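# Park the bicycle in the floor rack with kickstand raised

## Task

Get the bicycle into the floor rack so that one of its wheels sits in the slot, pushed near the slot's closed end, with the kickstand raised fully. When finished, the bike must be motionless and touching nothing but the rack (no walls, furniture or loose items). The rack is loose on the floor and can slide. If the bike falls over or ends up leaning, the task fails.

## Robot and tools

ROBOT. TidyBot++: a 0.54 m long, 0.50 m wide, 0.38 m tall base on four driven casters, carrying one seven-joint arm with a two-finger gripper. The shoulder sits 0.12 m ahead of the base centre and 0.68 m above the floor. Segments: upper arm 0.42 m, forearm 0.31 m, wrist to hand point 0.31 m. base_camera is fixed at the base front, about 0.34 m up and tilted downward (644x364 px). wrist_camera rides on the hand and looks the way the hand points (644x476 px, fisheye). The arm begins folded with the hand down, sticking out up to 0.08 m past the base front. During the job, something may briefly pull on a gripped part or nudge a loose item.

FRAMES. All positions are in metres. Base frame: origin on the floor below the base centre, x ahead, y to the left, z up. The odometry frame is where the base frame was when the scene began. base_odometry reports x, y and heading in that frame. Heading is in radians, left positive, from -3.142 to 3.142. It counts wheel turns, so slip shows up as travel, and it drifts a few cm over many moves. base_tilt gives degrees, with forward and right positive.

move. One action per call. Its parts start at the same moment.
- base: an object of relative offsets, counted from where the base is when the command starts. translate_m: metres along x, forward positive, -2 to 2. strafe_m: metres along y, left positive, -2 to 2. rotate_rad: radians, counter-clockwise seen from above positive, -6.3 to 6.3.
- joints: an object of absolute targets keyed by name, in radians. joint_1_rad: any angle; positive is clockwise from above, the opposite of heading. joint_2_rad: -2.249 to 2.249; 0 is the upper arm vertical, positive leans it forward. joint_3_rad: any angle. joint_4_rad: -2.579 to 2.579, the elbow; 0 is straight, and negative bends the forearm forward when joint_3_rad is 3.14. joint_5_rad: any angle. joint_6_rad: -2.099 to 2.099, the wrist; negative tips the hand forward. joint_7_rad: any angle, the hand's spin. gripper_pos: 0 (open, pad gap about 85 mm) to 1 (closed). The gap is roughly 85 x (1 - gripper_pos) mm. Joints with unlimited range take the short way round, so send steps under half a turn.
- target: one list of 7 numbers, an absolute hand pose in the base frame. First x, y, z in metres of the point between the finger pads, then the quaternion qw, qx, qy, qz. The hand's z axis runs along the fingers; the fingers close along its y axis. When target is given, joints may carry only gripper_pos. Most poses finish within about 3 cm. To correct, add (wanted position minus hand_pose) to your last target. To keep the hand still, resend hand_target, not hand_pose.
- speeds: optional per-action top speeds. translate_m and strafe_m take 0.05 to 0.5 m/s, and rotate_rad 0.1 to 1.57 rad/s. If you combine translate and strafe, give one speed under just one of those keys.
- cameras: a list of camera names, or "all". Use [] for none.
- blocking: true (the default) waits for everything to rest. false returns within about 0.5 s while motion continues.
A call with no action just reports the state and images.

wait(seconds 0 to 10) lets time pass and reports the state. stop brakes every running motion. zoom_image(camera, region [x0, y0, x1, y1] in pixels, at most 504x504) enlarges part of the latest image. read_manual returns licence texts only. finished_scene(scene) ends the current scene permanently; the bike must already be parked and stay parked.

RESULTS. move reports "done" or the worst status. base_status, joint_status and hand_status can say: moving, done, off_target (at rest short of the target, possibly still pushing), contact_stop, time_out, not_followed, stopped, torque_fault, limit_stop_at_motor_heat. Base "done" only means the wheels turned far enough. "joint command not followed" or "pose unreachable" means a check held back the arm; if it says "cause:", the arm would have hit itself. hand_pose is the actual hand point. hand_target is where the joint targets would put it. motor_effort is in percent of maximum, with the peak in brackets. Motor temperatures lists one value per joint. on_its_own lists things the robot did that you did not command. "ARM HIT" means a hard strike on the base or the arm itself. After a refused call, an uncommanded stop, or a torque fault, the remaining calls in that reply are skipped.

CAUTIONS. No action lasts more than 15 s. A base move is cut off after 14 s. The arm does not avoid obstacles and keeps pressing into whatever blocks it. Poses low and close in front of the base can drive the arm into the chassis. Do not drive or turn while the arm is snagged above about 0.6 m, and do not swing an outstretched arm sideways: the robot can tip over. Back away if it starts to lean. Joint torque beyond 104.5 N m (joints 1 to 4) or 51.3 N m (joints 5 to 7) freezes the arm for 10 s. Loads make the arm sag; do not command a loaded joint to the angle it currently reads. Heat builds when holding a load, reaching far, or pushing; MOTOR HOT appears at 60 °C, and at 75 °C the arm goes limp. Avoid dropping things, slamming, hard shoves, twisting the gripper, and squeezing a part that is still supported. Push the loose rack and the bike gently, and leave the bike upright and free of any contact except the rack.

Each tool is called after "Emit:" as name([rows], argument=value, ...), one row to a line, values as JSON.

## Session

Emit:
move()

Scene clock: 0.00 s.
Motor temperatures (°C): [38 35 34 39 38 51 44]
base_odometry: x=+0.000 y=+0.000 heading=+0.000
base_tilt: forward=+0.0 right=+0.6
base_status: not commanded
joint_positions: joint_1_rad=+0.018 joint_2_rad=-0.322 joint_3_rad=+3.139 joint_4_rad=-2.542 joint_5_rad=+0.018 joint_6_rad=-0.861 joint_7_rad=+1.593 gripper_pos=+0.000
joint_status: not commanded
motor_effort: joint_1_rad=+0 joint_2_rad=-1 joint_3_rad=+1 joint_4_rad=+14 joint_5_rad=-2 joint_6_rad=+1 joint_7_rad=+1
hand_pose: x=+0.2550 y=-0.0050 z=+0.5801 quat_wxyz=(+0.008, +0.999, +0.009, +0.030) (m; base frame)
hand_target: x=+0.2549 y=-0.0050 z=+0.5801 quat_wxyz=(+0.008, +0.999, +0.009, +0.030) (m; base frame)
hand_status: not commanded
pictures: base_camera, wrist_camera

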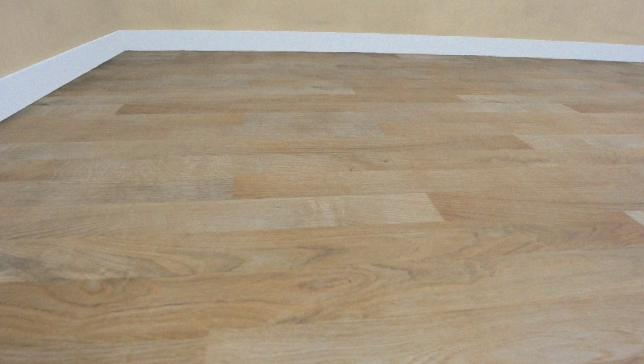

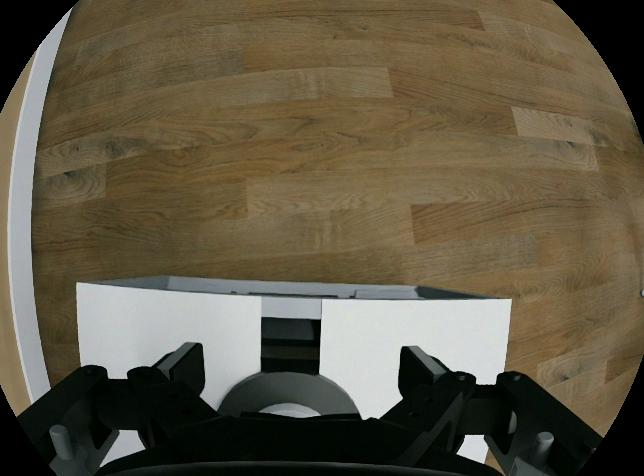

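Emit:
move(base={"rotate_rad": -1.0})

Emit:
move(base={"rotate_rad": -1.0})

Emit:
move(base={"rotate_rad": -1.0})

Scene clock: 2.00 s.
Motor temperatures (°C): [38 35 34 39 38 51 44]
move: done
base_odometry: x=+0.000 y=+0.000 heading=-1.000
base_tilt: forward=+0.0 right=+0.6
base_status: done
joint_positions: joint_1_rad=+0.018 joint_2_rad=-0.322 joint_3_rad=+3.139 joint_4_rad=-2.542 joint_5_rad=+0.018 joint_6_rad=-0.861 joint_7_rad=+1.593 gripper_pos=+0.000
joint_status: not commanded
motor_effort: joint_1_rad=+0(1) joint_2_rad=-1(1) joint_3_rad=+1(1) joint_4_rad=+14(14) joint_5_rad=-1(2) joint_6_rad=+0(1) joint_7_rad=+1(1)
hand_pose: x=+0.2550 y=-0.0050 z=+0.5801 quat_wxyz=(+0.008, +0.999, +0.009, +0.030) (m; base frame)
hand_target: x=+0.2549 y=-0.0050 z=+0.5801 quat_wxyz=(+0.008, +0.999, +0.009, +0.030) (m; base frame)
hand_status: not commanded
pictures: base_camera, wrist_camera

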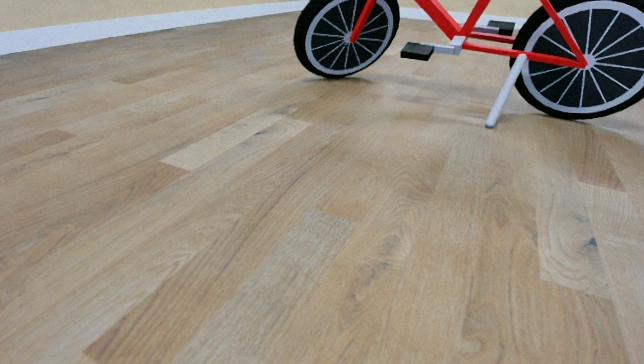

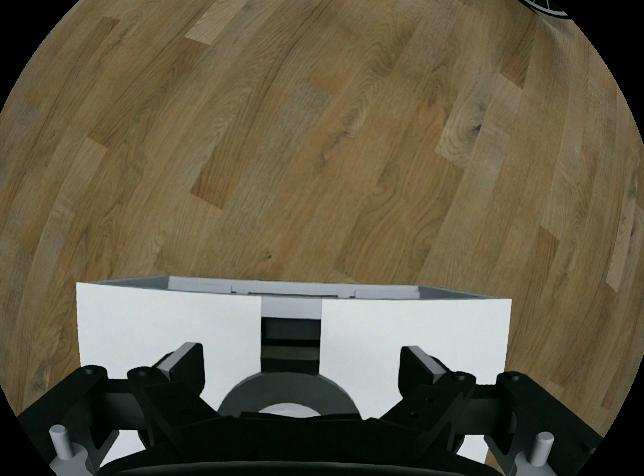

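Scene clock: 3.87 s.
Motor temperatures (°C): [38 35 34 39 38 51 44]
move: done
base_odometry: x=+0.000 y=+0.000 heading=-1.999
base_tilt: forward=+0.0 right=+0.6
base_status: done
joint_positions: joint_1_rad=+0.018 joint_2_rad=-0.322 joint_3_rad=+3.139 joint_4_rad=-2.542 joint_5_rad=+0.018 joint_6_rad=-0.861 joint_7_rad=+1.593 gripper_pos=+0.000
joint_status: not commanded
motor_effort: joint_1_rad=+0(1) joint_2_rad=-1(1) joint_3_rad=+0(1) joint_4_rad=+14(14) joint_5_rad=-1(3) joint_6_rad=+1(1) joint_7_rad=+1(1)
hand_pose: x=+0.2550 y=-0.0050 z=+0.5801 quat_wxyz=(+0.008, +0.999, +0.009, +0.030) (m; base frame)
hand_target: x=+0.2549 y=-0.0050 z=+0.5801 quat_wxyz=(+0.008, +0.999, +0.009, +0.030) (m; base frame)
hand_status: not commanded
pictures: base_camera, wrist_camera

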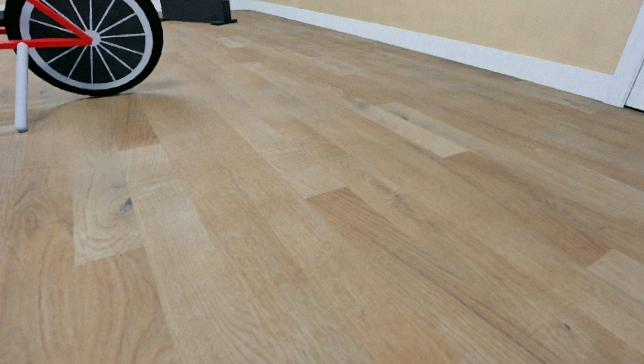

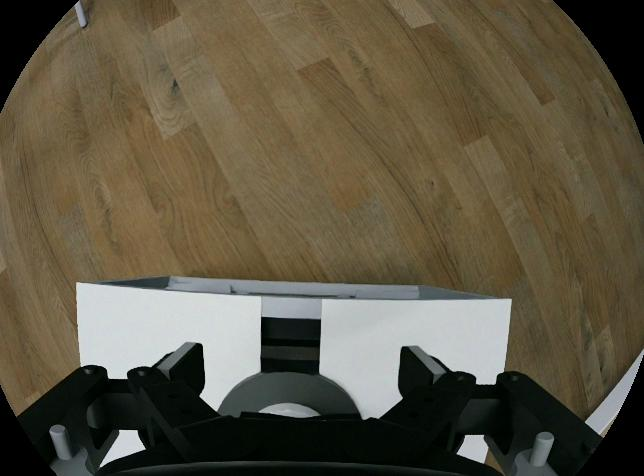

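Scene clock: 5.73 s.
Motor temperatures (°C): [38 35 34 39 38 51 44]
move: done
base_odometry: x=+0.000 y=+0.000 heading=-2.999
base_tilt: forward=-0.1 right=+0.6
base_status: done
joint_positions: joint_1_rad=+0.018 joint_2_rad=-0.322 joint_3_rad=+3.139 joint_4_rad=-2.542 joint_5_rad=+0.018 joint_6_rad=-0.861 joint_7_rad=+1.593 gripper_pos=+0.000
joint_status: not commanded
motor_effort: joint_1_rad=+0(1) joint_2_rad=-1(1) joint_3_rad=+0(1) joint_4_rad=+14(14) joint_5_rad=-1(2) joint_6_rad=+1(1) joint_7_rad=+1(1)
hand_pose: x=+0.2550 y=-0.0050 z=+0.5801 quat_wxyz=(+0.008, +0.999, +0.009, +0.030) (m; base frame)
hand_target: x=+0.2549 y=-0.0050 z=+0.5801 quat_wxyz=(+0.008, +0.999, +0.009, +0.030) (m; base frame)
hand_status: not commanded
pictures: base_camera, wrist_camera

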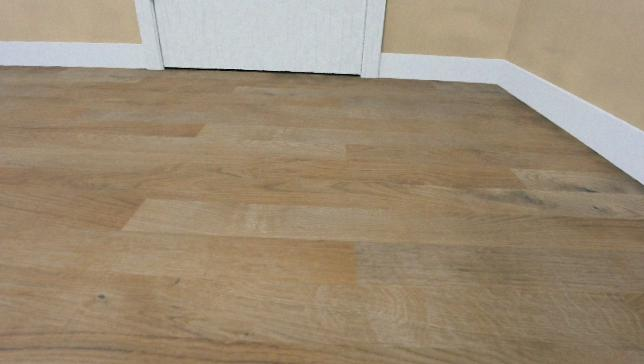

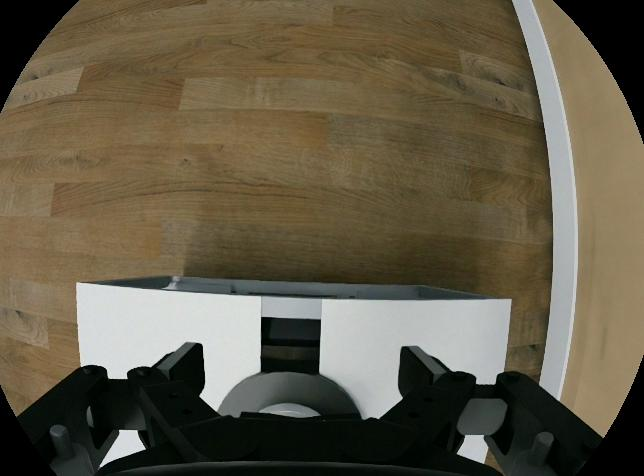

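Emit:
move(base={"rotate_rad": 1.4}, joints={"joint_1_rad":0,"joint_2_rad": -0.2, "joint_3_rad":3.14,"joint_4_rad": -1.2, "joint_5_rad":0,"joint_6_rad": -0.95,"joint_7_rad":1.57})

Scene clock: 8.73 s.
Motor temperatures (°C): [38 35 34 39 38 51 44]
move: done
base_odometry: x=+0.000 y=+0.000 heading=-1.599
base_tilt: forward=+0.0 right=+0.6
base_status: done
joint_positions: joint_1_rad=+0.014 joint_2_rad=-0.225 joint_3_rad=+3.139 joint_4_rad=-1.209 joint_5_rad=+0.018 joint_6_rad=-0.900 joint_7_rad=+1.593 gripper_pos=+0.000
joint_status: all done
motor_effort: joint_1_rad=+0(2) joint_2_rad=-10(12) joint_3_rad=+0(2) joint_4_rad=+19(21) joint_5_rad=-1(3) joint_6_rad=+8(8) joint_7_rad=+1(1)
hand_pose: x=+0.5829 y=-0.0081 z=+1.1704 quat_wxyz=(+0.019, +0.808, +0.005, +0.588) (m; base frame)
hand_target: x=+0.5891 y=+0.0022 z=+1.1488 quat_wxyz=(-0.001, +0.828, +0.000, +0.561) (m; base frame)
hand_status: not commanded
pictures: base_camera, wrist_camera
camera_calibration:
wrist_camera: T_world_to_cam=[[-0.0267711, -0.998049, 0.0563984, -0.064968], [-0.3472, -0.0436228, -0.936776, 1.35302], [0.937409, -0.04466, -0.345355, -0.000825392], [0, 0, 0, 1]] pos_world=[0.468803, -0.00585572, 1.27085]

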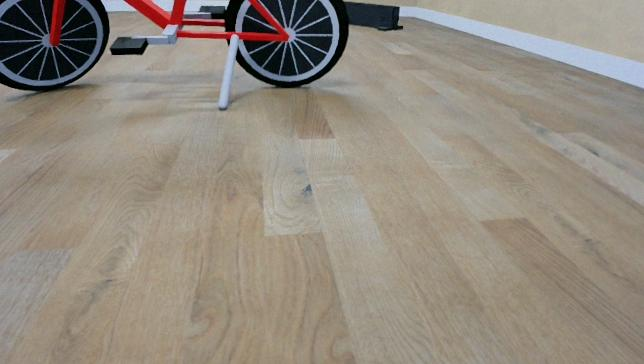

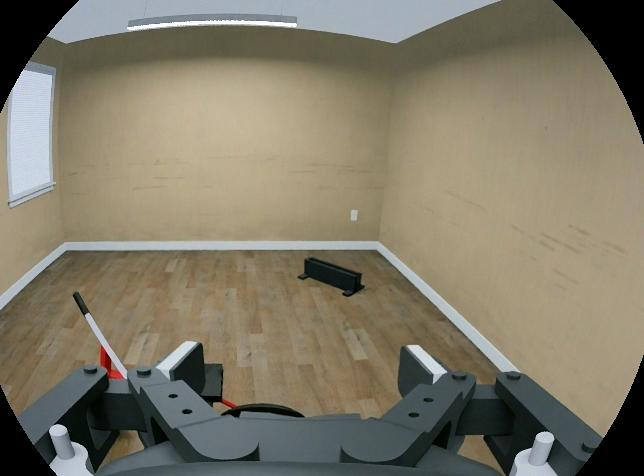

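Emit:
zoom_image(camera="wrist_camera", region=[260, 230, 420, 330])

Emit:
zoom_image(camera="base_camera", region=[0, 0, 420, 130])

Emit:
zoom_image(camera="wrist_camera", region=[40, 260, 240, 460])

Scaled by 3.150.

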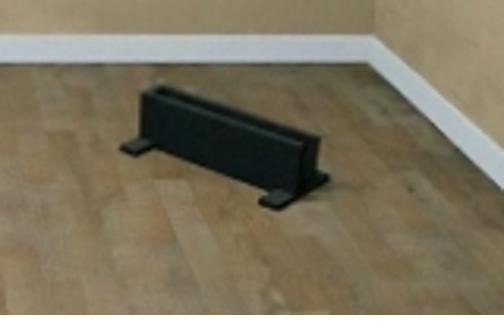

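Scaled by 1.200.

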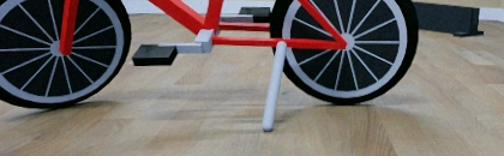

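Scaled by 2.520.

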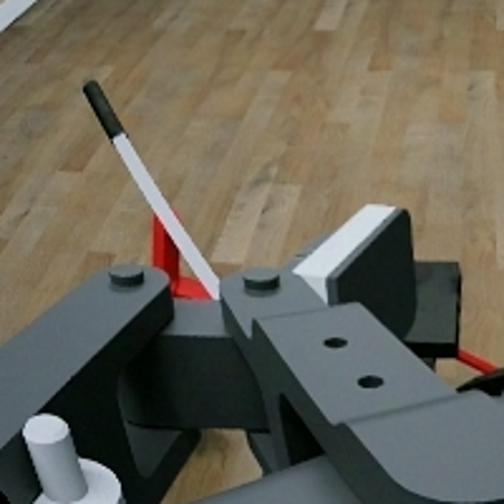

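Emit:
move(base={"strafe_m": -0.65})

Emit:
move(base={"translate_m": 1.2})

Scene clock: 12.50 s.
Motor temperatures (°C): [38 35 34 39 38 51 44]
move: done
base_odometry: x=-0.650 y=+0.018 heading=-1.598
base_tilt: forward=+0.0 right=+0.6
base_status: done
joint_positions: joint_1_rad=+0.013 joint_2_rad=-0.225 joint_3_rad=+3.139 joint_4_rad=-1.209 joint_5_rad=+0.018 joint_6_rad=-0.900 joint_7_rad=+1.593 gripper_pos=+0.000
joint_status: not commanded
motor_effort: joint_1_rad=+0(1) joint_2_rad=-10(10) joint_3_rad=+0(3) joint_4_rad=+19(19) joint_5_rad=-1(2) joint_6_rad=+8(9) joint_7_rad=+1(1)
hand_pose: x=+0.5830 y=-0.0079 z=+1.1703 quat_wxyz=(+0.019, +0.809, +0.005, +0.588) (m; base frame)
hand_target: x=+0.5891 y=+0.0022 z=+1.1488 quat_wxyz=(-0.001, +0.828, +0.000, +0.561) (m; base frame)
hand_status: not commanded
pictures: base_camera, wrist_camera
camera_calibration:
wrist_camera: T_world_to_cam=[[-0.0261013, -0.998072, 0.0563161, -0.0649929], [-0.34745, -0.0437655, -0.936677, 1.35298], [0.937335, -0.0440155, -0.345638, -0.000554122], [0, 0, 0, 1]] pos_world=[0.468915, -0.00567819, 1.27077]

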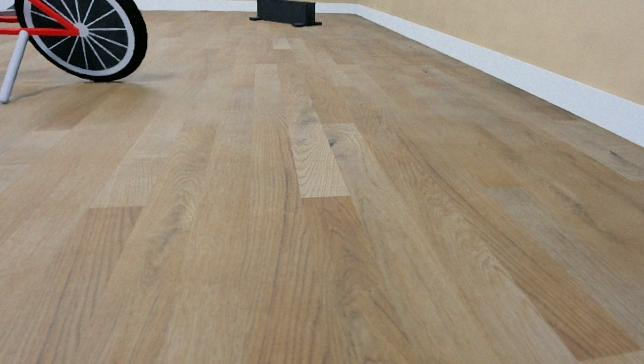

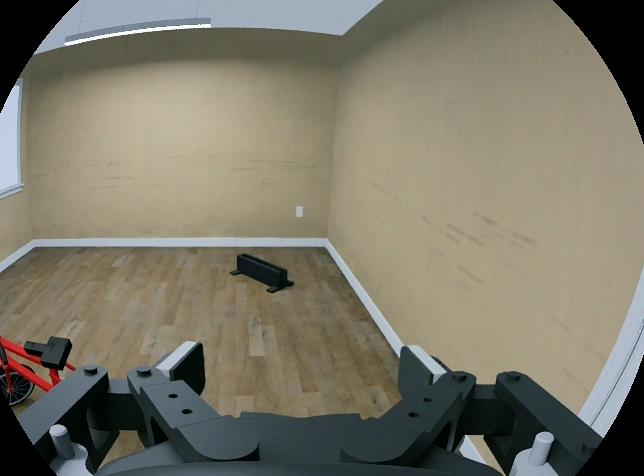

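Scene clock: 16.27 s.
Motor temperatures (°C): [38 35 34 39 38 51 44]
move: done
base_odometry: x=-0.683 y=-1.181 heading=-1.599
base_tilt: forward=+0.0 right=+0.6
base_status: done
joint_positions: joint_1_rad=+0.013 joint_2_rad=-0.208 joint_3_rad=+3.139 joint_4_rad=-1.207 joint_5_rad=+0.018 joint_6_rad=-0.901 joint_7_rad=+1.593 gripper_pos=+0.000
joint_status: not commanded
motor_effort: joint_1_rad=+0(1) joint_2_rad=-10(14) joint_3_rad=+0(1) joint_4_rad=+19(20) joint_5_rad=-1(2) joint_6_rad=+8(9) joint_7_rad=+0(1)
hand_pose: x=+0.5909 y=-0.0080 z=+1.1628 quat_wxyz=(+0.019, +0.813, +0.005, +0.581) (m; base frame)
hand_target: x=+0.5891 y=+0.0022 z=+1.1488 quat_wxyz=(-0.001, +0.828, +0.000, +0.561) (m; base frame)
hand_status: not commanded
pictures: base_camera, wrist_camera
camera_calibration:
wrist_camera: T_world_to_cam=[[-0.0251813, -0.998084, 0.0565154, -0.0652494], [-0.362995, -0.0435458, -0.930773, 1.35109], [0.931451, -0.0439529, -0.361203, 0.0110057], [0, 0, 0, 1]] pos_world=[0.478544, -0.0058064, 1.26522]

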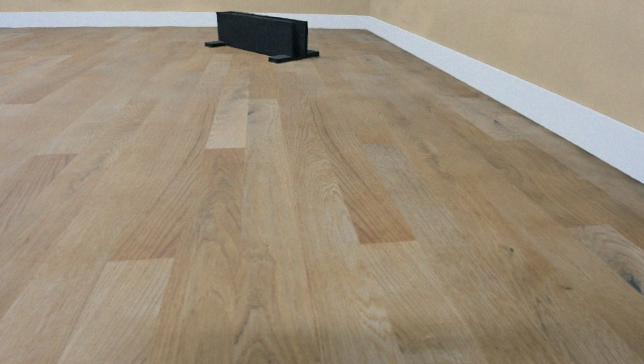

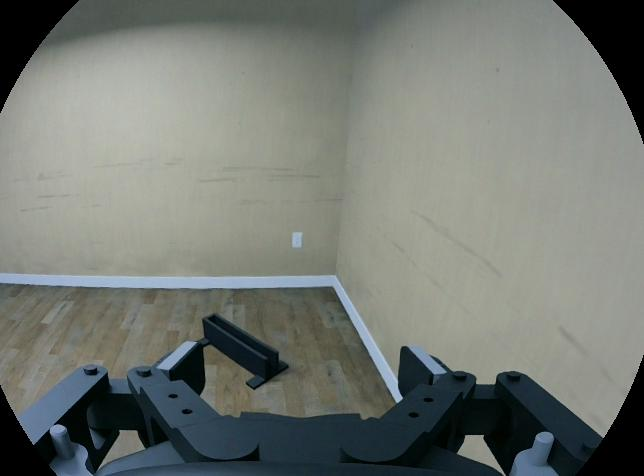

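Emit:
zoom_image(camera="wrist_camera", region=[180, 300, 300, 400])

Emit:
zoom_image(camera="base_camera", region=[190, 0, 340, 80])

Scaled by 4.200.

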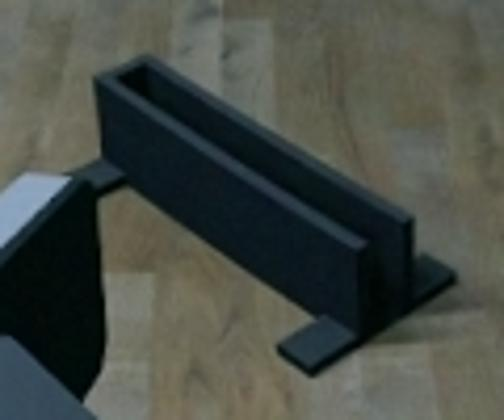

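Scaled by 3.360.

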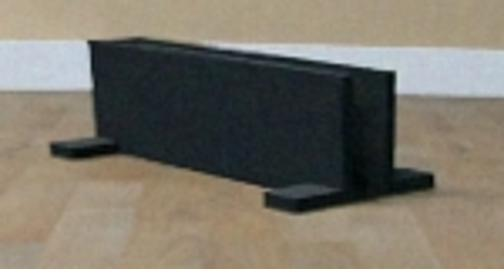

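Emit:
move(base={"translate_m": -0.85}, cameras=[])

Emit:
move(base={"strafe_m": 1.05, "rotate_rad":0.14}, joints={"joint_2_rad": -0.6, "joint_4_rad": -1.7, "joint_6_rad": -1.35})

Scene clock: 20.30 s.
Motor temperatures (°C): [38 35 34 39 38 51 44]
move: done
base_odometry: x=-0.659 y=-0.331 heading=-1.599
base_tilt: forward=+0.0 right=+0.6
base_status: done
joint_positions: joint_1_rad=+0.012 joint_2_rad=-0.200 joint_3_rad=+3.140 joint_4_rad=-1.206 joint_5_rad=+0.018 joint_6_rad=-0.902 joint_7_rad=+1.593 gripper_pos=+0.000
joint_status: not commanded
motor_effort: joint_1_rad=+0(2) joint_2_rad=-11(15) joint_3_rad=+1(2) joint_4_rad=+19(20) joint_5_rad=-2(2) joint_6_rad=+8(9) joint_7_rad=+1(1)
hand_pose: x=+0.5945 y=-0.0076 z=+1.1595 quat_wxyz=(+0.018, +0.816, +0.006, +0.578) (m; base frame)
hand_target: x=+0.5891 y=+0.0022 z=+1.1488 quat_wxyz=(-0.001, +0.828, +0.000, +0.561) (m; base frame)
hand_status: not commanded
pictures: none
No camera images: "cameras" was empty.

Scene clock: 23.77 s.
Motor temperatures (°C): [38 35 34 39 38 51 44]
move: done
base_odometry: x=+0.391 y=-0.361 heading=-1.458
base_tilt: forward=+0.0 right=+0.6
base_status: done
joint_positions: joint_1_rad=+0.008 joint_2_rad=-0.580 joint_3_rad=+3.141 joint_4_rad=-1.687 joint_5_rad=+0.018 joint_6_rad=-1.301 joint_7_rad=+1.593 gripper_pos=+0.000
joint_status: all done
motor_effort: joint_1_rad=+0(3) joint_2_rad=+4(13) joint_3_rad=+0(4) joint_4_rad=+19(20) joint_5_rad=-1(3) joint_6_rad=+6(8) joint_7_rad=+1(1)
hand_pose: x=+0.3780 y=-0.0060 z=+0.9430 quat_wxyz=(+0.015, +0.934, +0.006, +0.358) (m; base frame)
hand_target: x=+0.3601 y=+0.0019 z=+0.9319 quat_wxyz=(+0.000, +0.941, +0.000, +0.339) (m; base frame)
hand_status: not commanded
pictures: base_camera, wrist_camera
camera_calibration:
wrist_camera: T_world_to_cam=[[-0.0000251636, -0.998513, 0.054509, -0.0638429], [-0.770201, -0.0347466, -0.636855, 0.946075], [0.637802, -0.0419989, -0.769055, 0.625573], [0, 0, 0, 1]] pos_world=[0.329675, -0.00460172, 1.08709]

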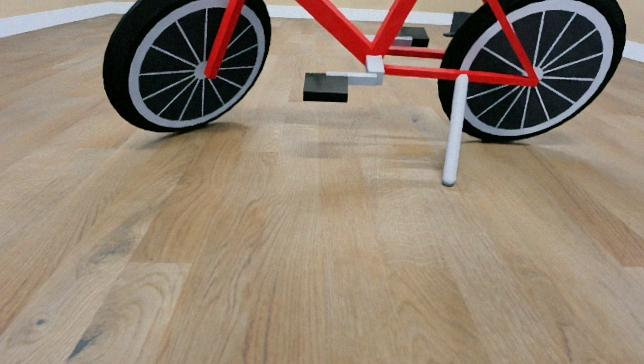

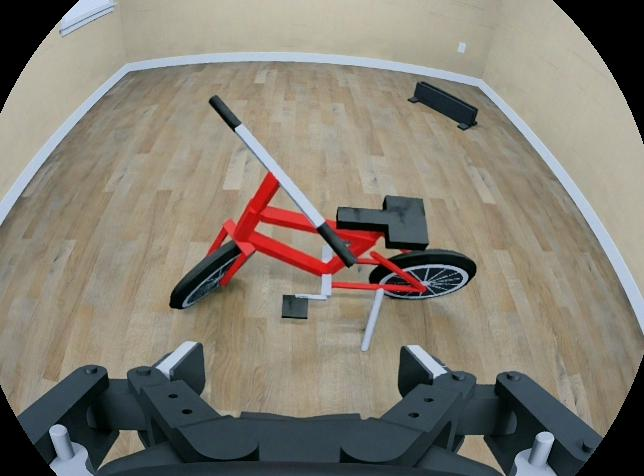

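Emit:
zoom_image(camera="wrist_camera", region=[160, 80, 490, 370])

Scaled by 1.527.

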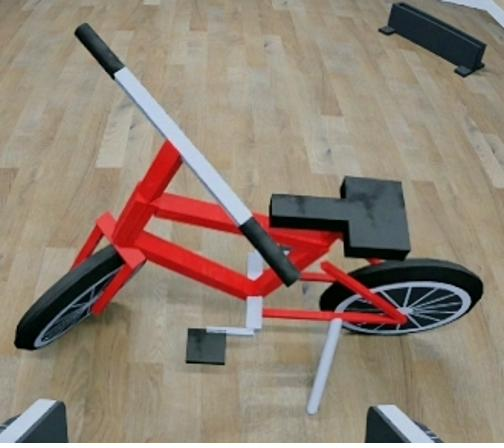

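Emit:
move(base={"translate_m": -0.114, "strafe_m": -1.0}, cameras=[])

Emit:
move(base={"translate_m": 1.64, "strafe_m": -0.186}, cameras=["base_camera"])

Scene clock: 28.77 s.
Motor temperatures (°C): [38 35 34 39 38 51 44]
move: done
base_odometry: x=-0.616 y=-0.360 heading=-1.458
base_tilt: forward=+0.0 right=+0.6
base_status: done
joint_positions: joint_1_rad=+0.008 joint_2_rad=-0.583 joint_3_rad=+3.140 joint_4_rad=-1.688 joint_5_rad=+0.018 joint_6_rad=-1.302 joint_7_rad=+1.593 gripper_pos=+0.000
joint_status: not commanded
motor_effort: joint_1_rad=-1(1) joint_2_rad=+4(6) joint_3_rad=+1(3) joint_4_rad=+19(19) joint_5_rad=-2(3) joint_6_rad=+6(6) joint_7_rad=+0(1)
hand_pose: x=+0.3768 y=-0.0058 z=+0.9430 quat_wxyz=(+0.015, +0.933, +0.006, +0.359) (m; base frame)
hand_target: x=+0.3601 y=+0.0019 z=+0.9319 quat_wxyz=(+0.000, +0.941, +0.000, +0.339) (m; base frame)
hand_status: not commanded
pictures: none
No camera images: "cameras" was empty.

Scene clock: 33.43 s.
Motor temperatures (°C): [38 35 34 39 38 51 44]
move: done
base_odometry: x=-0.615 y=-2.011 heading=-1.458
base_tilt: forward=+0.0 right=+0.6
base_status: done
joint_positions: joint_1_rad=+0.008 joint_2_rad=-0.588 joint_3_rad=+3.140 joint_4_rad=-1.689 joint_5_rad=+0.018 joint_6_rad=-1.304 joint_7_rad=+1.593 gripper_pos=+0.000
joint_status: not commanded
motor_effort: joint_1_rad=+0(1) joint_2_rad=+4(7) joint_3_rad=+1(1) joint_4_rad=+19(19) joint_5_rad=-1(2) joint_6_rad=+6(7) joint_7_rad=+1(1)
hand_pose: x=+0.3749 y=-0.0058 z=+0.9438 quat_wxyz=(+0.015, +0.933, +0.006, +0.360) (m; base frame)
hand_target: x=+0.3601 y=+0.0019 z=+0.9319 quat_wxyz=(+0.000, +0.941, +0.000, +0.339) (m; base frame)
hand_status: not commanded
pictures: base_camera

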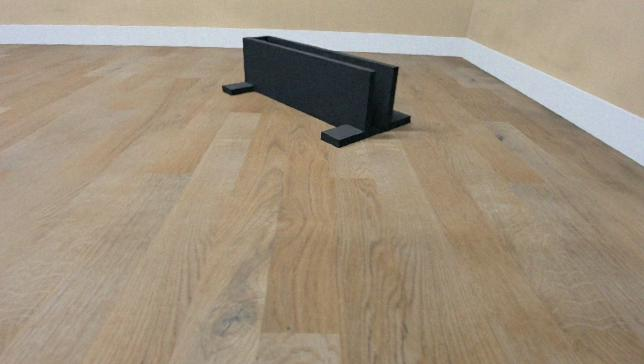

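Emit:
move(base={"translate_m": 0.8, "strafe_m": 0.46, "rotate_rad": -0.70}, joints={"joint_2_rad": -0.3, "joint_4_rad": -2.2, "joint_6_rad": -1.1})

Scene clock: 36.87 s.
Motor temperatures (°C): [38 35 34 39 38 51 44]
move: done
base_odometry: x=-0.068 y=-2.754 heading=-2.159
base_tilt: forward=+0.0 right=+0.6
base_status: done
joint_positions: joint_1_rad=+0.008 joint_2_rad=-0.320 joint_3_rad=+3.140 joint_4_rad=-2.188 joint_5_rad=+0.018 joint_6_rad=-1.140 joint_7_rad=+1.593 gripper_pos=+0.000
joint_status: all done
motor_effort: joint_1_rad=+0(1) joint_2_rad=-4(8) joint_3_rad=+0(1) joint_4_rad=+17(20) joint_5_rad=-1(2) joint_6_rad=+1(7) joint_7_rad=+1(1)
hand_pose: x=+0.3285 y=-0.0052 z=+0.6807 quat_wxyz=(+0.010, +0.998, +0.011, +0.067) (m; base frame)
hand_target: x=+0.3360 y=+0.0017 z=+0.6740 quat_wxyz=(+0.000, +0.997, +0.000, +0.071) (m; base frame)
hand_status: not commanded
pictures: base_camera, wrist_camera
camera_calibration:
wrist_camera: T_world_to_cam=[[0.0327701, -0.998658, 0.0401062, -0.0497597], [-0.995149, -0.0363266, -0.0914256, 0.443608], [0.0927599, -0.0369156, -0.995004, 0.788409], [0, 0, 0, 1]] pos_world=[0.369954, -0.00447351, 0.827023]

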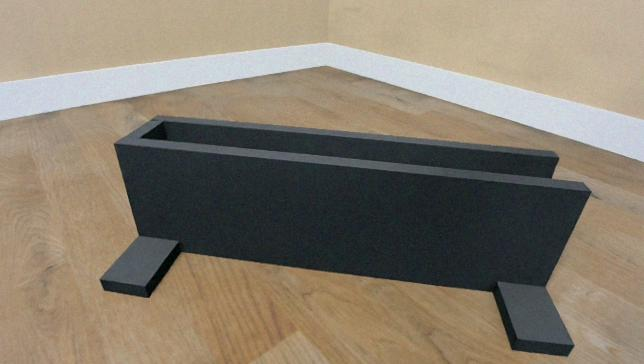

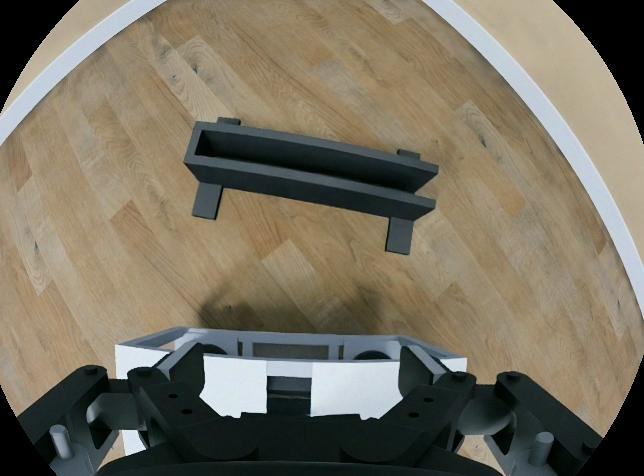

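Emit:
zoom_image(camera="wrist_camera", region=[170, 100, 450, 260])

Scaled by 1.800.

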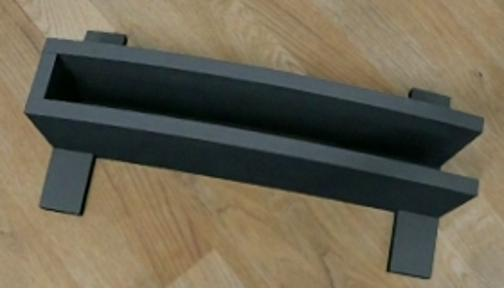

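Emit:
move(target=[0.58, -0.017, 0.30, 0, 0.757, 0.6534, 0], joints={"gripper_pos": 0.5})

Scene clock: 41.57 s.
Motor temperatures (°C): [38 35 34 39 38 51 44]
move: off_target
base_odometry: x=-0.068 y=-2.754 heading=-2.159
base_tilt: forward=+0.0 right=+0.6
base_status: not commanded
joint_positions: joint_1_rad=+0.187 joint_2_rad=+1.013 joint_3_rad=+2.904 joint_4_rad=-1.797 joint_5_rad=+0.514 joint_6_rad=-0.447 joint_7_rad=+2.476 gripper_pos=+0.500
joint_status: all done
motor_effort: joint_1_rad=+0(1) joint_2_rad=-37(38) joint_3_rad=-4(5) joint_4_rad=+5(17) joint_5_rad=-1(2) joint_6_rad=+0(2) joint_7_rad=+1(1)
hand_pose: x=+0.5621 y=-0.0153 z=+0.3063 quat_wxyz=(-0.011, +0.787, +0.616, -0.023) (m; base frame)
hand_target: x=+0.5800 y=-0.0170 z=+0.3000 quat_wxyz=(+0.000, +0.757, +0.653, +0.000) (m; base frame)
hand_status: off_target (0.019 m and 6.2 deg from the pose sent, 0.456 m and 80.7 deg at the start)
pictures: base_camera, wrist_camera
camera_calibration:
wrist_camera: T_world_to_cam=[[0.973713, -0.225928, -0.0289687, -0.548324], [-0.223826, -0.972638, 0.062264, 0.14643], [-0.0422433, -0.0541433, -0.997639, 0.470212], [0, 0, 0, 1]] pos_world=[0.586549, 0.0440005, 0.4441]

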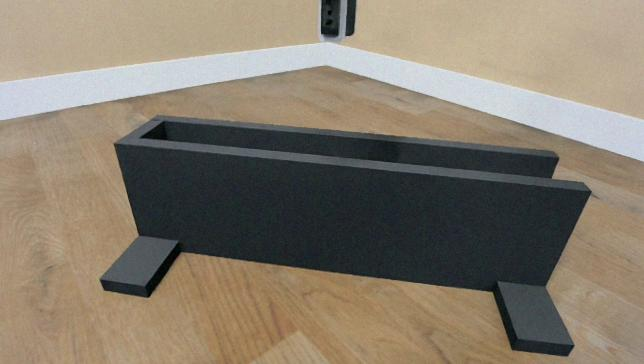

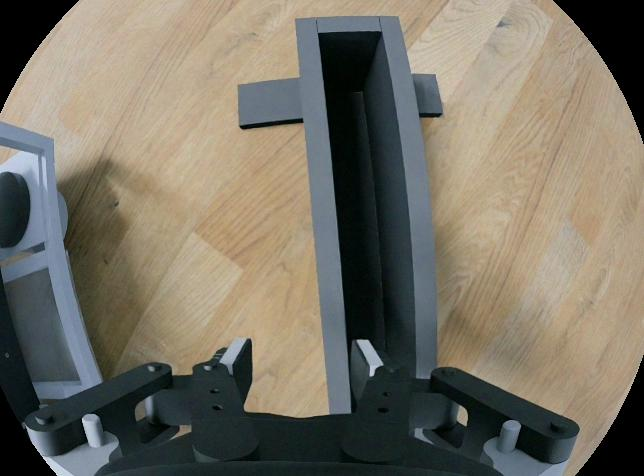

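Emit:
move(target=[0.602, -0.03, 0.20, 0, 0.7254, 0.6884, 0])

Scene clock: 43.23 s.
Motor temperatures (°C): [38 35 34 39 38 51 44]
move: off_target
base_odometry: x=-0.068 y=-2.754 heading=-2.159
base_tilt: forward=+0.0 right=+0.6
base_status: not commanded
joint_positions: joint_1_rad=+0.187 joint_2_rad=+1.260 joint_3_rad=+2.910 joint_4_rad=-1.624 joint_5_rad=+0.604 joint_6_rad=-0.378 joint_7_rad=+2.537 gripper_pos=+0.500
joint_status: not commanded
motor_effort: joint_1_rad=+0(0) joint_2_rad=-40(43) joint_3_rad=-5(5) joint_4_rad=+4(6) joint_5_rad=-1(2) joint_6_rad=+0(1) joint_7_rad=+1(1)
hand_pose: x=+0.5861 y=-0.0122 z=+0.2062 quat_wxyz=(-0.021, +0.754, +0.656, -0.013) (m; base frame)
hand_target: x=+0.6020 y=-0.0300 z=+0.2000 quat_wxyz=(+0.000, +0.725, +0.688, +0.000) (m; base frame)
hand_status: off_target (0.025 m and 5.7 deg from the pose sent, 0.114 m and 11.3 deg at the start)
pictures: base_camera, wrist_camera
camera_calibration:
wrist_camera: T_world_to_cam=[[0.991878, -0.123036, -0.0322414, -0.582679], [-0.12199, -0.991995, 0.0326175, 0.107344], [-0.0359964, -0.0284195, -0.998948, 0.368449], [0, 0, 0, 1]] pos_world=[0.604304, 0.0452657, 0.345774]

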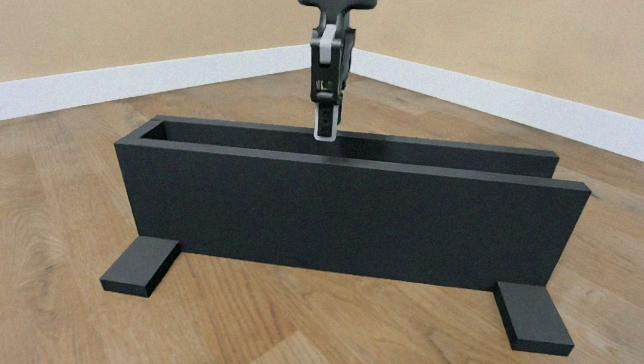

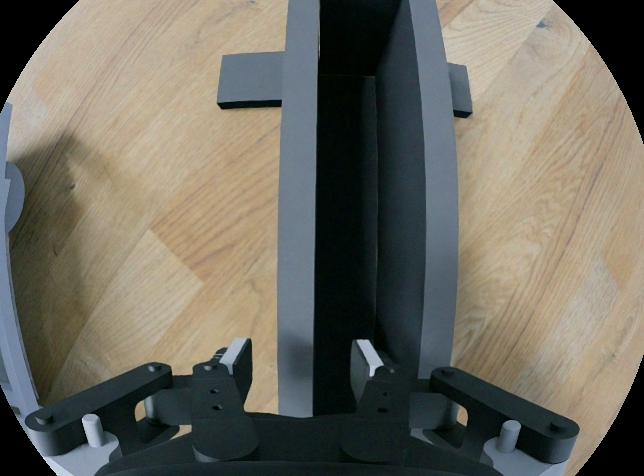

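Emit:
move(target=[0.598, -0.03, 0.12, 0, 0.7254, 0.6884, 0])

Scene clock: 45.90 s.
Motor temperatures (°C): [38 35 34 39 38 51 44]
move: off_target
base_odometry: x=-0.069 y=-2.754 heading=-2.159
base_tilt: forward=+0.0 right=+0.6
base_status: not commanded
joint_positions: joint_1_rad=+0.180 joint_2_rad=+1.340 joint_3_rad=+2.936 joint_4_rad=-1.551 joint_5_rad=+0.633 joint_6_rad=-0.334 joint_7_rad=+2.537 gripper_pos=+0.500
joint_status: not commanded
motor_effort: joint_1_rad=+2(3) joint_2_rad=-18(40) joint_3_rad=+3(7) joint_4_rad=+15(17) joint_5_rad=+4(4) joint_6_rad=+12(15) joint_7_rad=+1(1)
hand_pose: x=+0.6036 y=-0.0202 z=+0.1715 quat_wxyz=(-0.008, +0.751, +0.661, -0.003) (m; base frame)
hand_target: x=+0.5980 y=-0.0300 z=+0.1200 quat_wxyz=(+0.000, +0.725, +0.688, +0.000) (m; base frame)
hand_status: off_target (0.053 m and 4.4 deg from the pose sent, 0.089 m and 5.7 deg at the start)
pictures: base_camera, wrist_camera
camera_calibration:
wrist_camera: T_world_to_cam=[[0.993696, -0.112094, 0.00179443, -0.608859], [-0.112086, -0.993063, 0.0355234, 0.0960952], [-0.00219997, -0.0355006, -0.999367, 0.313759], [0, 0, 0, 1]] pos_world=[0.616482, 0.038318, 0.31124]

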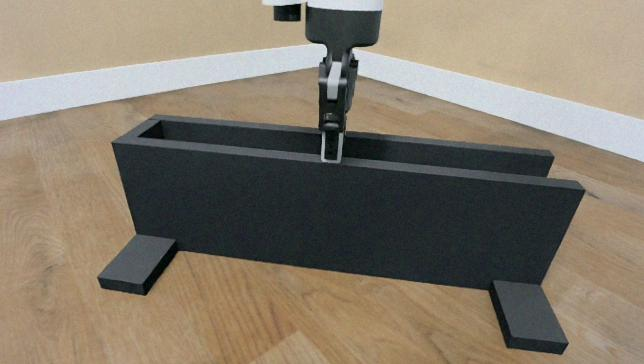

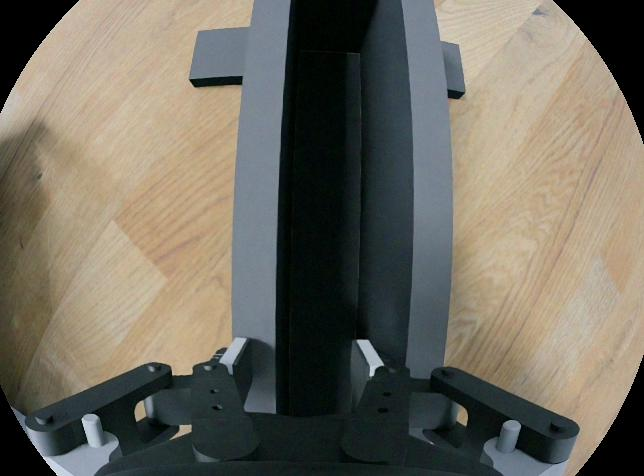

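Emit:
move(target=[0.592, -0.03, 0.20, 0, 0.7254, 0.6884, 0], cameras=["wrist_camera"])

Emit:
move(target=[0.592, -0.03, 0.18, 0, 0.7254, 0.6884, 0], cameras=["wrist_camera"])

Scene clock: 47.40 s.
Motor temperatures (°C): [38 36 34 39 38 51 44]
move: off_target
base_odometry: x=-0.069 y=-2.754 heading=-2.159
base_tilt: forward=+0.0 right=+0.6
base_status: not commanded
joint_positions: joint_1_rad=+0.182 joint_2_rad=+1.287 joint_3_rad=+2.938 joint_4_rad=-1.641 joint_5_rad=+0.638 joint_6_rad=-0.310 joint_7_rad=+2.537 gripper_pos=+0.500
joint_status: not commanded
motor_effort: joint_1_rad=+0(3) joint_2_rad=-40(41) joint_3_rad=-4(5) joint_4_rad=+3(13) joint_5_rad=-2(2) joint_6_rad=+0(10) joint_7_rad=+1(1)
hand_pose: x=+0.5814 y=-0.0166 z=+0.1898 quat_wxyz=(-0.016, +0.744, +0.668, -0.006) (m; base frame)
hand_target: x=+0.5920 y=-0.0300 z=+0.2000 quat_wxyz=(+0.000, +0.725, +0.688, +0.000) (m; base frame)
hand_status: off_target (0.020 m and 3.7 deg from the pose sent, 0.032 m and 4.4 deg at the start)
pictures: wrist_camera
camera_calibration:
wrist_camera: T_world_to_cam=[[0.995613, -0.0925236, -0.0139536, -0.58418], [-0.092104, -0.99535, 0.0281981, 0.0863035], [-0.0164977, -0.0267892, -0.999505, 0.340559], [0, 0, 0, 1]] pos_world=[0.595184, 0.0409751, 0.329805]

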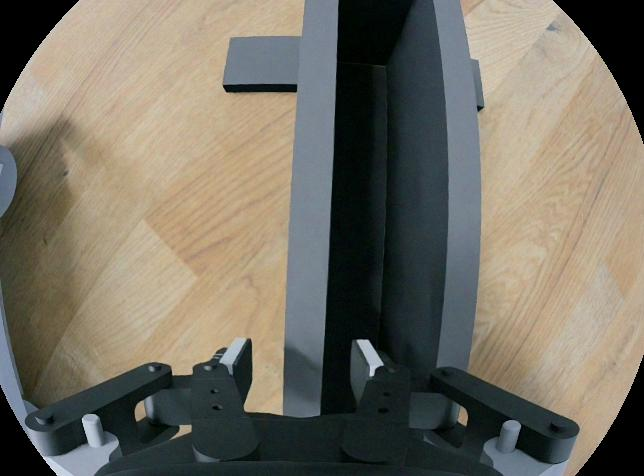

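Scene clock: 48.10 s.
Motor temperatures (°C): [38 36 34 39 38 51 44]
move: off_target
base_odometry: x=-0.069 y=-2.754 heading=-2.159
base_tilt: forward=+0.0 right=+0.6
base_status: not commanded
joint_positions: joint_1_rad=+0.182 joint_2_rad=+1.297 joint_3_rad=+2.939 joint_4_rad=-1.627 joint_5_rad=+0.644 joint_6_rad=-0.309 joint_7_rad=+2.537 gripper_pos=+0.500
joint_status: not commanded
motor_effort: joint_1_rad=+0(1) joint_2_rad=-40(41) joint_3_rad=-4(5) joint_4_rad=+4(4) joint_5_rad=-2(2) joint_6_rad=+0(0) joint_7_rad=+0(1)
hand_pose: x=+0.5853 y=-0.0178 z=+0.1861 quat_wxyz=(-0.014, +0.743, +0.669, -0.005) (m; base frame)
hand_target: x=+0.5920 y=-0.0300 z=+0.1800 quat_wxyz=(+0.000, +0.725, +0.688, +0.000) (m; base frame)
hand_status: off_target (0.015 m and 3.4 deg from the pose sent, 0.020 m and 3.7 deg at the start)
pictures: wrist_camera
camera_calibration:
wrist_camera: T_world_to_cam=[[0.99591, -0.0899343, -0.00867805, -0.589362], [-0.0896434, -0.995537, 0.029513, 0.0838745], [-0.0112935, -0.0286144, -0.999527, 0.333848], [0, 0, 0, 1]] pos_world=[0.59824, 0.0400492, 0.3261]

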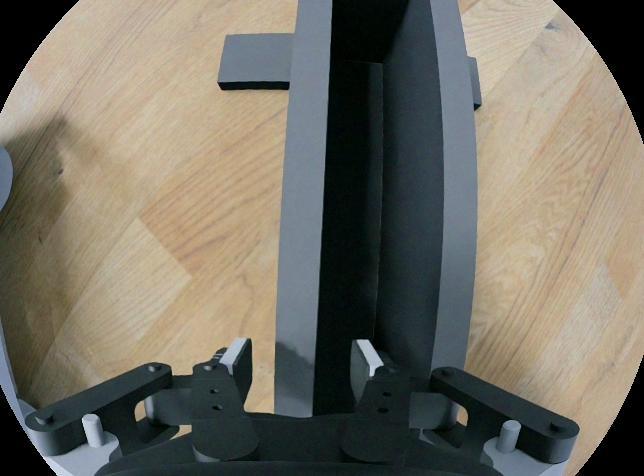

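Emit:
move(target=[0.582, -0.03, 0.145, 0, 0.7254, 0.6884, 0], cameras=["wrist_camera"])

Scene clock: 49.07 s.
Motor temperatures (°C): [38 36 34 39 38 51 44]
move: off_target
base_odometry: x=-0.069 y=-2.754 heading=-2.159
base_tilt: forward=+0.0 right=+0.6
base_status: not commanded
joint_positions: joint_1_rad=+0.180 joint_2_rad=+1.368 joint_3_rad=+2.977 joint_4_rad=-1.610 joint_5_rad=+0.677 joint_6_rad=-0.256 joint_7_rad=+2.526 gripper_pos=+0.500
joint_status: not commanded
motor_effort: joint_1_rad=+0(1) joint_2_rad=-39(42) joint_3_rad=-3(5) joint_4_rad=+2(4) joint_5_rad=-1(3) joint_6_rad=+0(1) joint_7_rad=+1(1)
hand_pose: x=+0.5723 y=-0.0292 z=+0.1517 quat_wxyz=(-0.014, +0.740, +0.672, -0.010) (m; base frame)
hand_target: x=+0.5820 y=-0.0300 z=+0.1450 quat_wxyz=(+0.000, +0.725, +0.688, +0.000) (m; base frame)
hand_status: off_target (0.012 m and 3.2 deg from the pose sent, 0.043 m and 3.4 deg at the start)
pictures: wrist_camera
camera_calibration:
wrist_camera: T_world_to_cam=[[0.996623, -0.0803989, -0.0167035, -0.576588], [-0.0797269, -0.996107, 0.0376141, 0.0654633], [-0.0196626, -0.0361553, -0.999153, 0.303502], [0, 0, 0, 1]] pos_world=[0.585827, 0.0298246, 0.291152]

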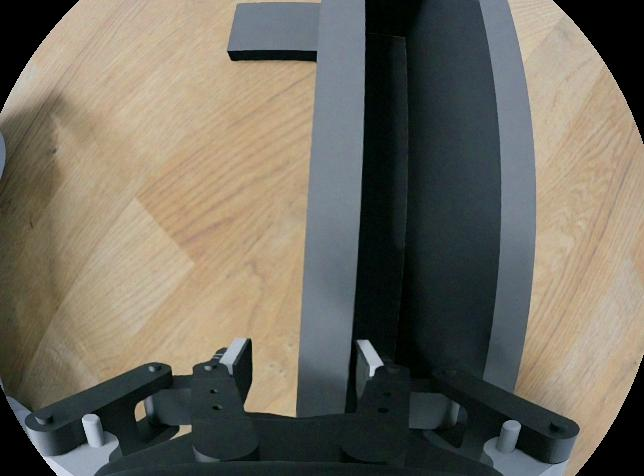

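Emit:
move(target=[0.590, -0.03, 0.122, 0, 0.7254, 0.6884, 0], cameras=["wrist_camera"])

Emit:
move(joints={"gripper_pos": 0.9}, cameras=["wrist_camera","base_camera"])

Scene clock: 50.00 s.
Motor temperatures (°C): [38 36 34 39 38 51 44]
move: off_target
base_odometry: x=-0.069 y=-2.754 heading=-2.159
base_tilt: forward=+0.0 right=+0.6
base_status: not commanded
joint_positions: joint_1_rad=+0.180 joint_2_rad=+1.417 joint_3_rad=+2.977 joint_4_rad=-1.539 joint_5_rad=+0.677 joint_6_rad=-0.256 joint_7_rad=+2.526 gripper_pos=+0.500
joint_status: not commanded
motor_effort: joint_1_rad=+0(0) joint_2_rad=-41(42) joint_3_rad=-3(4) joint_4_rad=+3(4) joint_5_rad=-2(3) joint_6_rad=+0(0) joint_7_rad=+0(1)
hand_pose: x=+0.5892 y=-0.0315 z=+0.1321 quat_wxyz=(-0.006, +0.744, +0.668, -0.003) (m; base frame)
hand_target: x=+0.5900 y=-0.0300 z=+0.1220 quat_wxyz=(+0.000, +0.725, +0.688, +0.000) (m; base frame)
hand_status: off_target (0.010 m and 3.2 deg from the pose sent, 0.035 m and 3.2 deg at the start)
pictures: wrist_camera
camera_calibration:
wrist_camera: T_world_to_cam=[[0.995765, -0.0918511, 0.00386256, -0.596518], [-0.0919314, -0.99506, 0.03748, 0.0724767], [0.000400891, -0.0376764, -0.99929, 0.272325], [0, 0, 0, 1]] pos_world=[0.600546, 0.027588, 0.271719]

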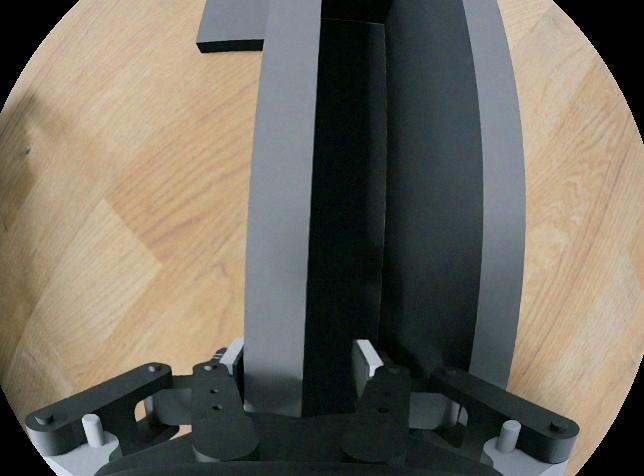

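Scene clock: 50.77 s.
Motor temperatures (°C): [38 36 34 39 38 51 44]
move: off_target
base_odometry: x=-0.069 y=-2.754 heading=-2.159
base_tilt: forward=+0.0 right=+0.6
base_status: not commanded
joint_positions: joint_1_rad=+0.180 joint_2_rad=+1.418 joint_3_rad=+2.977 joint_4_rad=-1.553 joint_5_rad=+0.677 joint_6_rad=-0.256 joint_7_rad=+2.526 gripper_pos=+0.803
joint_status: gripper_pos off_target (ended at +0.803, target +0.900)
motor_effort: joint_1_rad=-2(2) joint_2_rad=-36(42) joint_3_rad=-4(5) joint_4_rad=+6(9) joint_5_rad=+1(2) joint_6_rad=+2(5) joint_7_rad=+2(3)
hand_pose: x=+0.5806 y=-0.0301 z=+0.1313 quat_wxyz=(-0.012, +0.743, +0.669, -0.008) (m; base frame)
hand_target: x=+0.5900 y=-0.0300 z=+0.1220 quat_wxyz=(+0.000, +0.725, +0.688, +0.000) (m; base frame)
hand_status: not commanded
pictures: base_camera, wrist_camera
camera_calibration:
wrist_camera: T_world_to_cam=[[0.995925, -0.0896209, -0.0100494, -0.586057], [-0.0891978, -0.995338, 0.0366885, 0.0716215], [-0.0132906, -0.0356426, -0.999276, 0.279612], [0, 0, 0, 1]] pos_world=[0.593773, 0.0287308, 0.270892]

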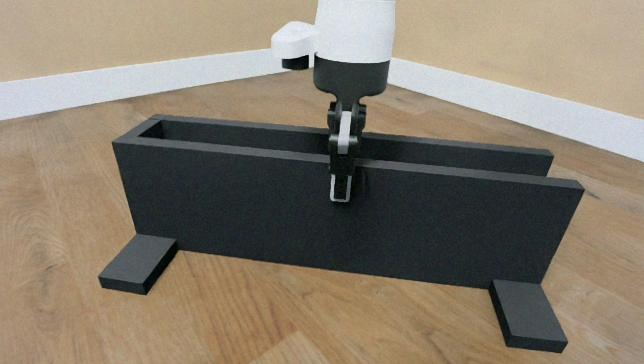

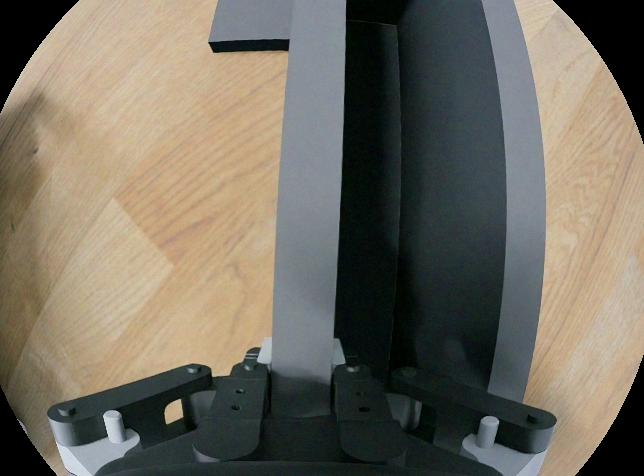

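Emit:
move(target=[0.600, -0.03, 0.19, 0, 0.7254, 0.6884, 0], joints={"gripper_pos": 1.0}, cameras=["wrist_camera","base_camera"])

Scene clock: 51.90 s.
Motor temperatures (°C): [38 36 34 39 38 51 44]
move: off_target
base_odometry: x=-0.069 y=-2.754 heading=-2.159
base_tilt: forward=+0.0 right=+0.6
base_status: not commanded
joint_positions: joint_1_rad=+0.182 joint_2_rad=+1.372 joint_3_rad=+2.958 joint_4_rad=-1.610 joint_5_rad=+0.677 joint_6_rad=-0.293 joint_7_rad=+2.542 gripper_pos=+0.804
joint_status: gripper_pos off_target (ended at +0.804, target +1.000)
motor_effort: joint_1_rad=+0(3) joint_2_rad=-49(50) joint_3_rad=-6(7) joint_4_rad=+4(6) joint_5_rad=+0(3) joint_6_rad=+1(2) joint_7_rad=+1(2)
hand_pose: x=+0.5617 y=-0.0238 z=+0.1513 quat_wxyz=(-0.025, +0.733, +0.679, -0.022) (m; base frame)
hand_target: x=+0.6000 y=-0.0300 z=+0.1900 quat_wxyz=(+0.000, +0.725, +0.688, +0.000) (m; base frame)
hand_status: off_target (0.055 m and 4.1 deg from the pose sent, 0.062 m and 3.4 deg at the start)
pictures: base_camera, wrist_camera
camera_calibration:
wrist_camera: T_world_to_cam=[[0.996862, -0.0615831, -0.0497285, -0.560283], [-0.0597135, -0.997483, 0.0382463, 0.0586744], [-0.0519587, -0.0351568, -0.99803, 0.321076], [0, 0, 0, 1]] pos_world=[0.578712, 0.0353108, 0.290338]

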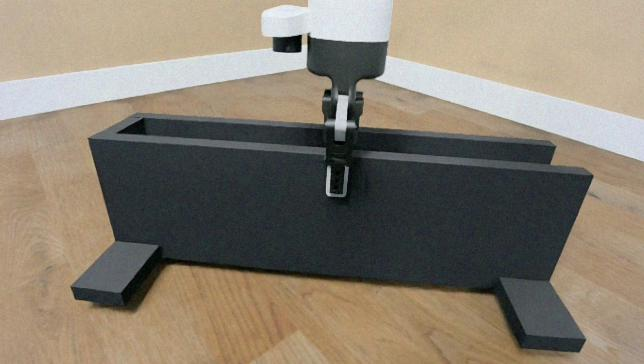

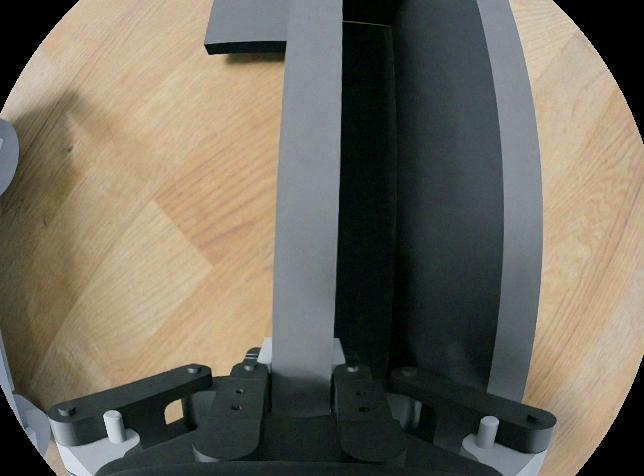

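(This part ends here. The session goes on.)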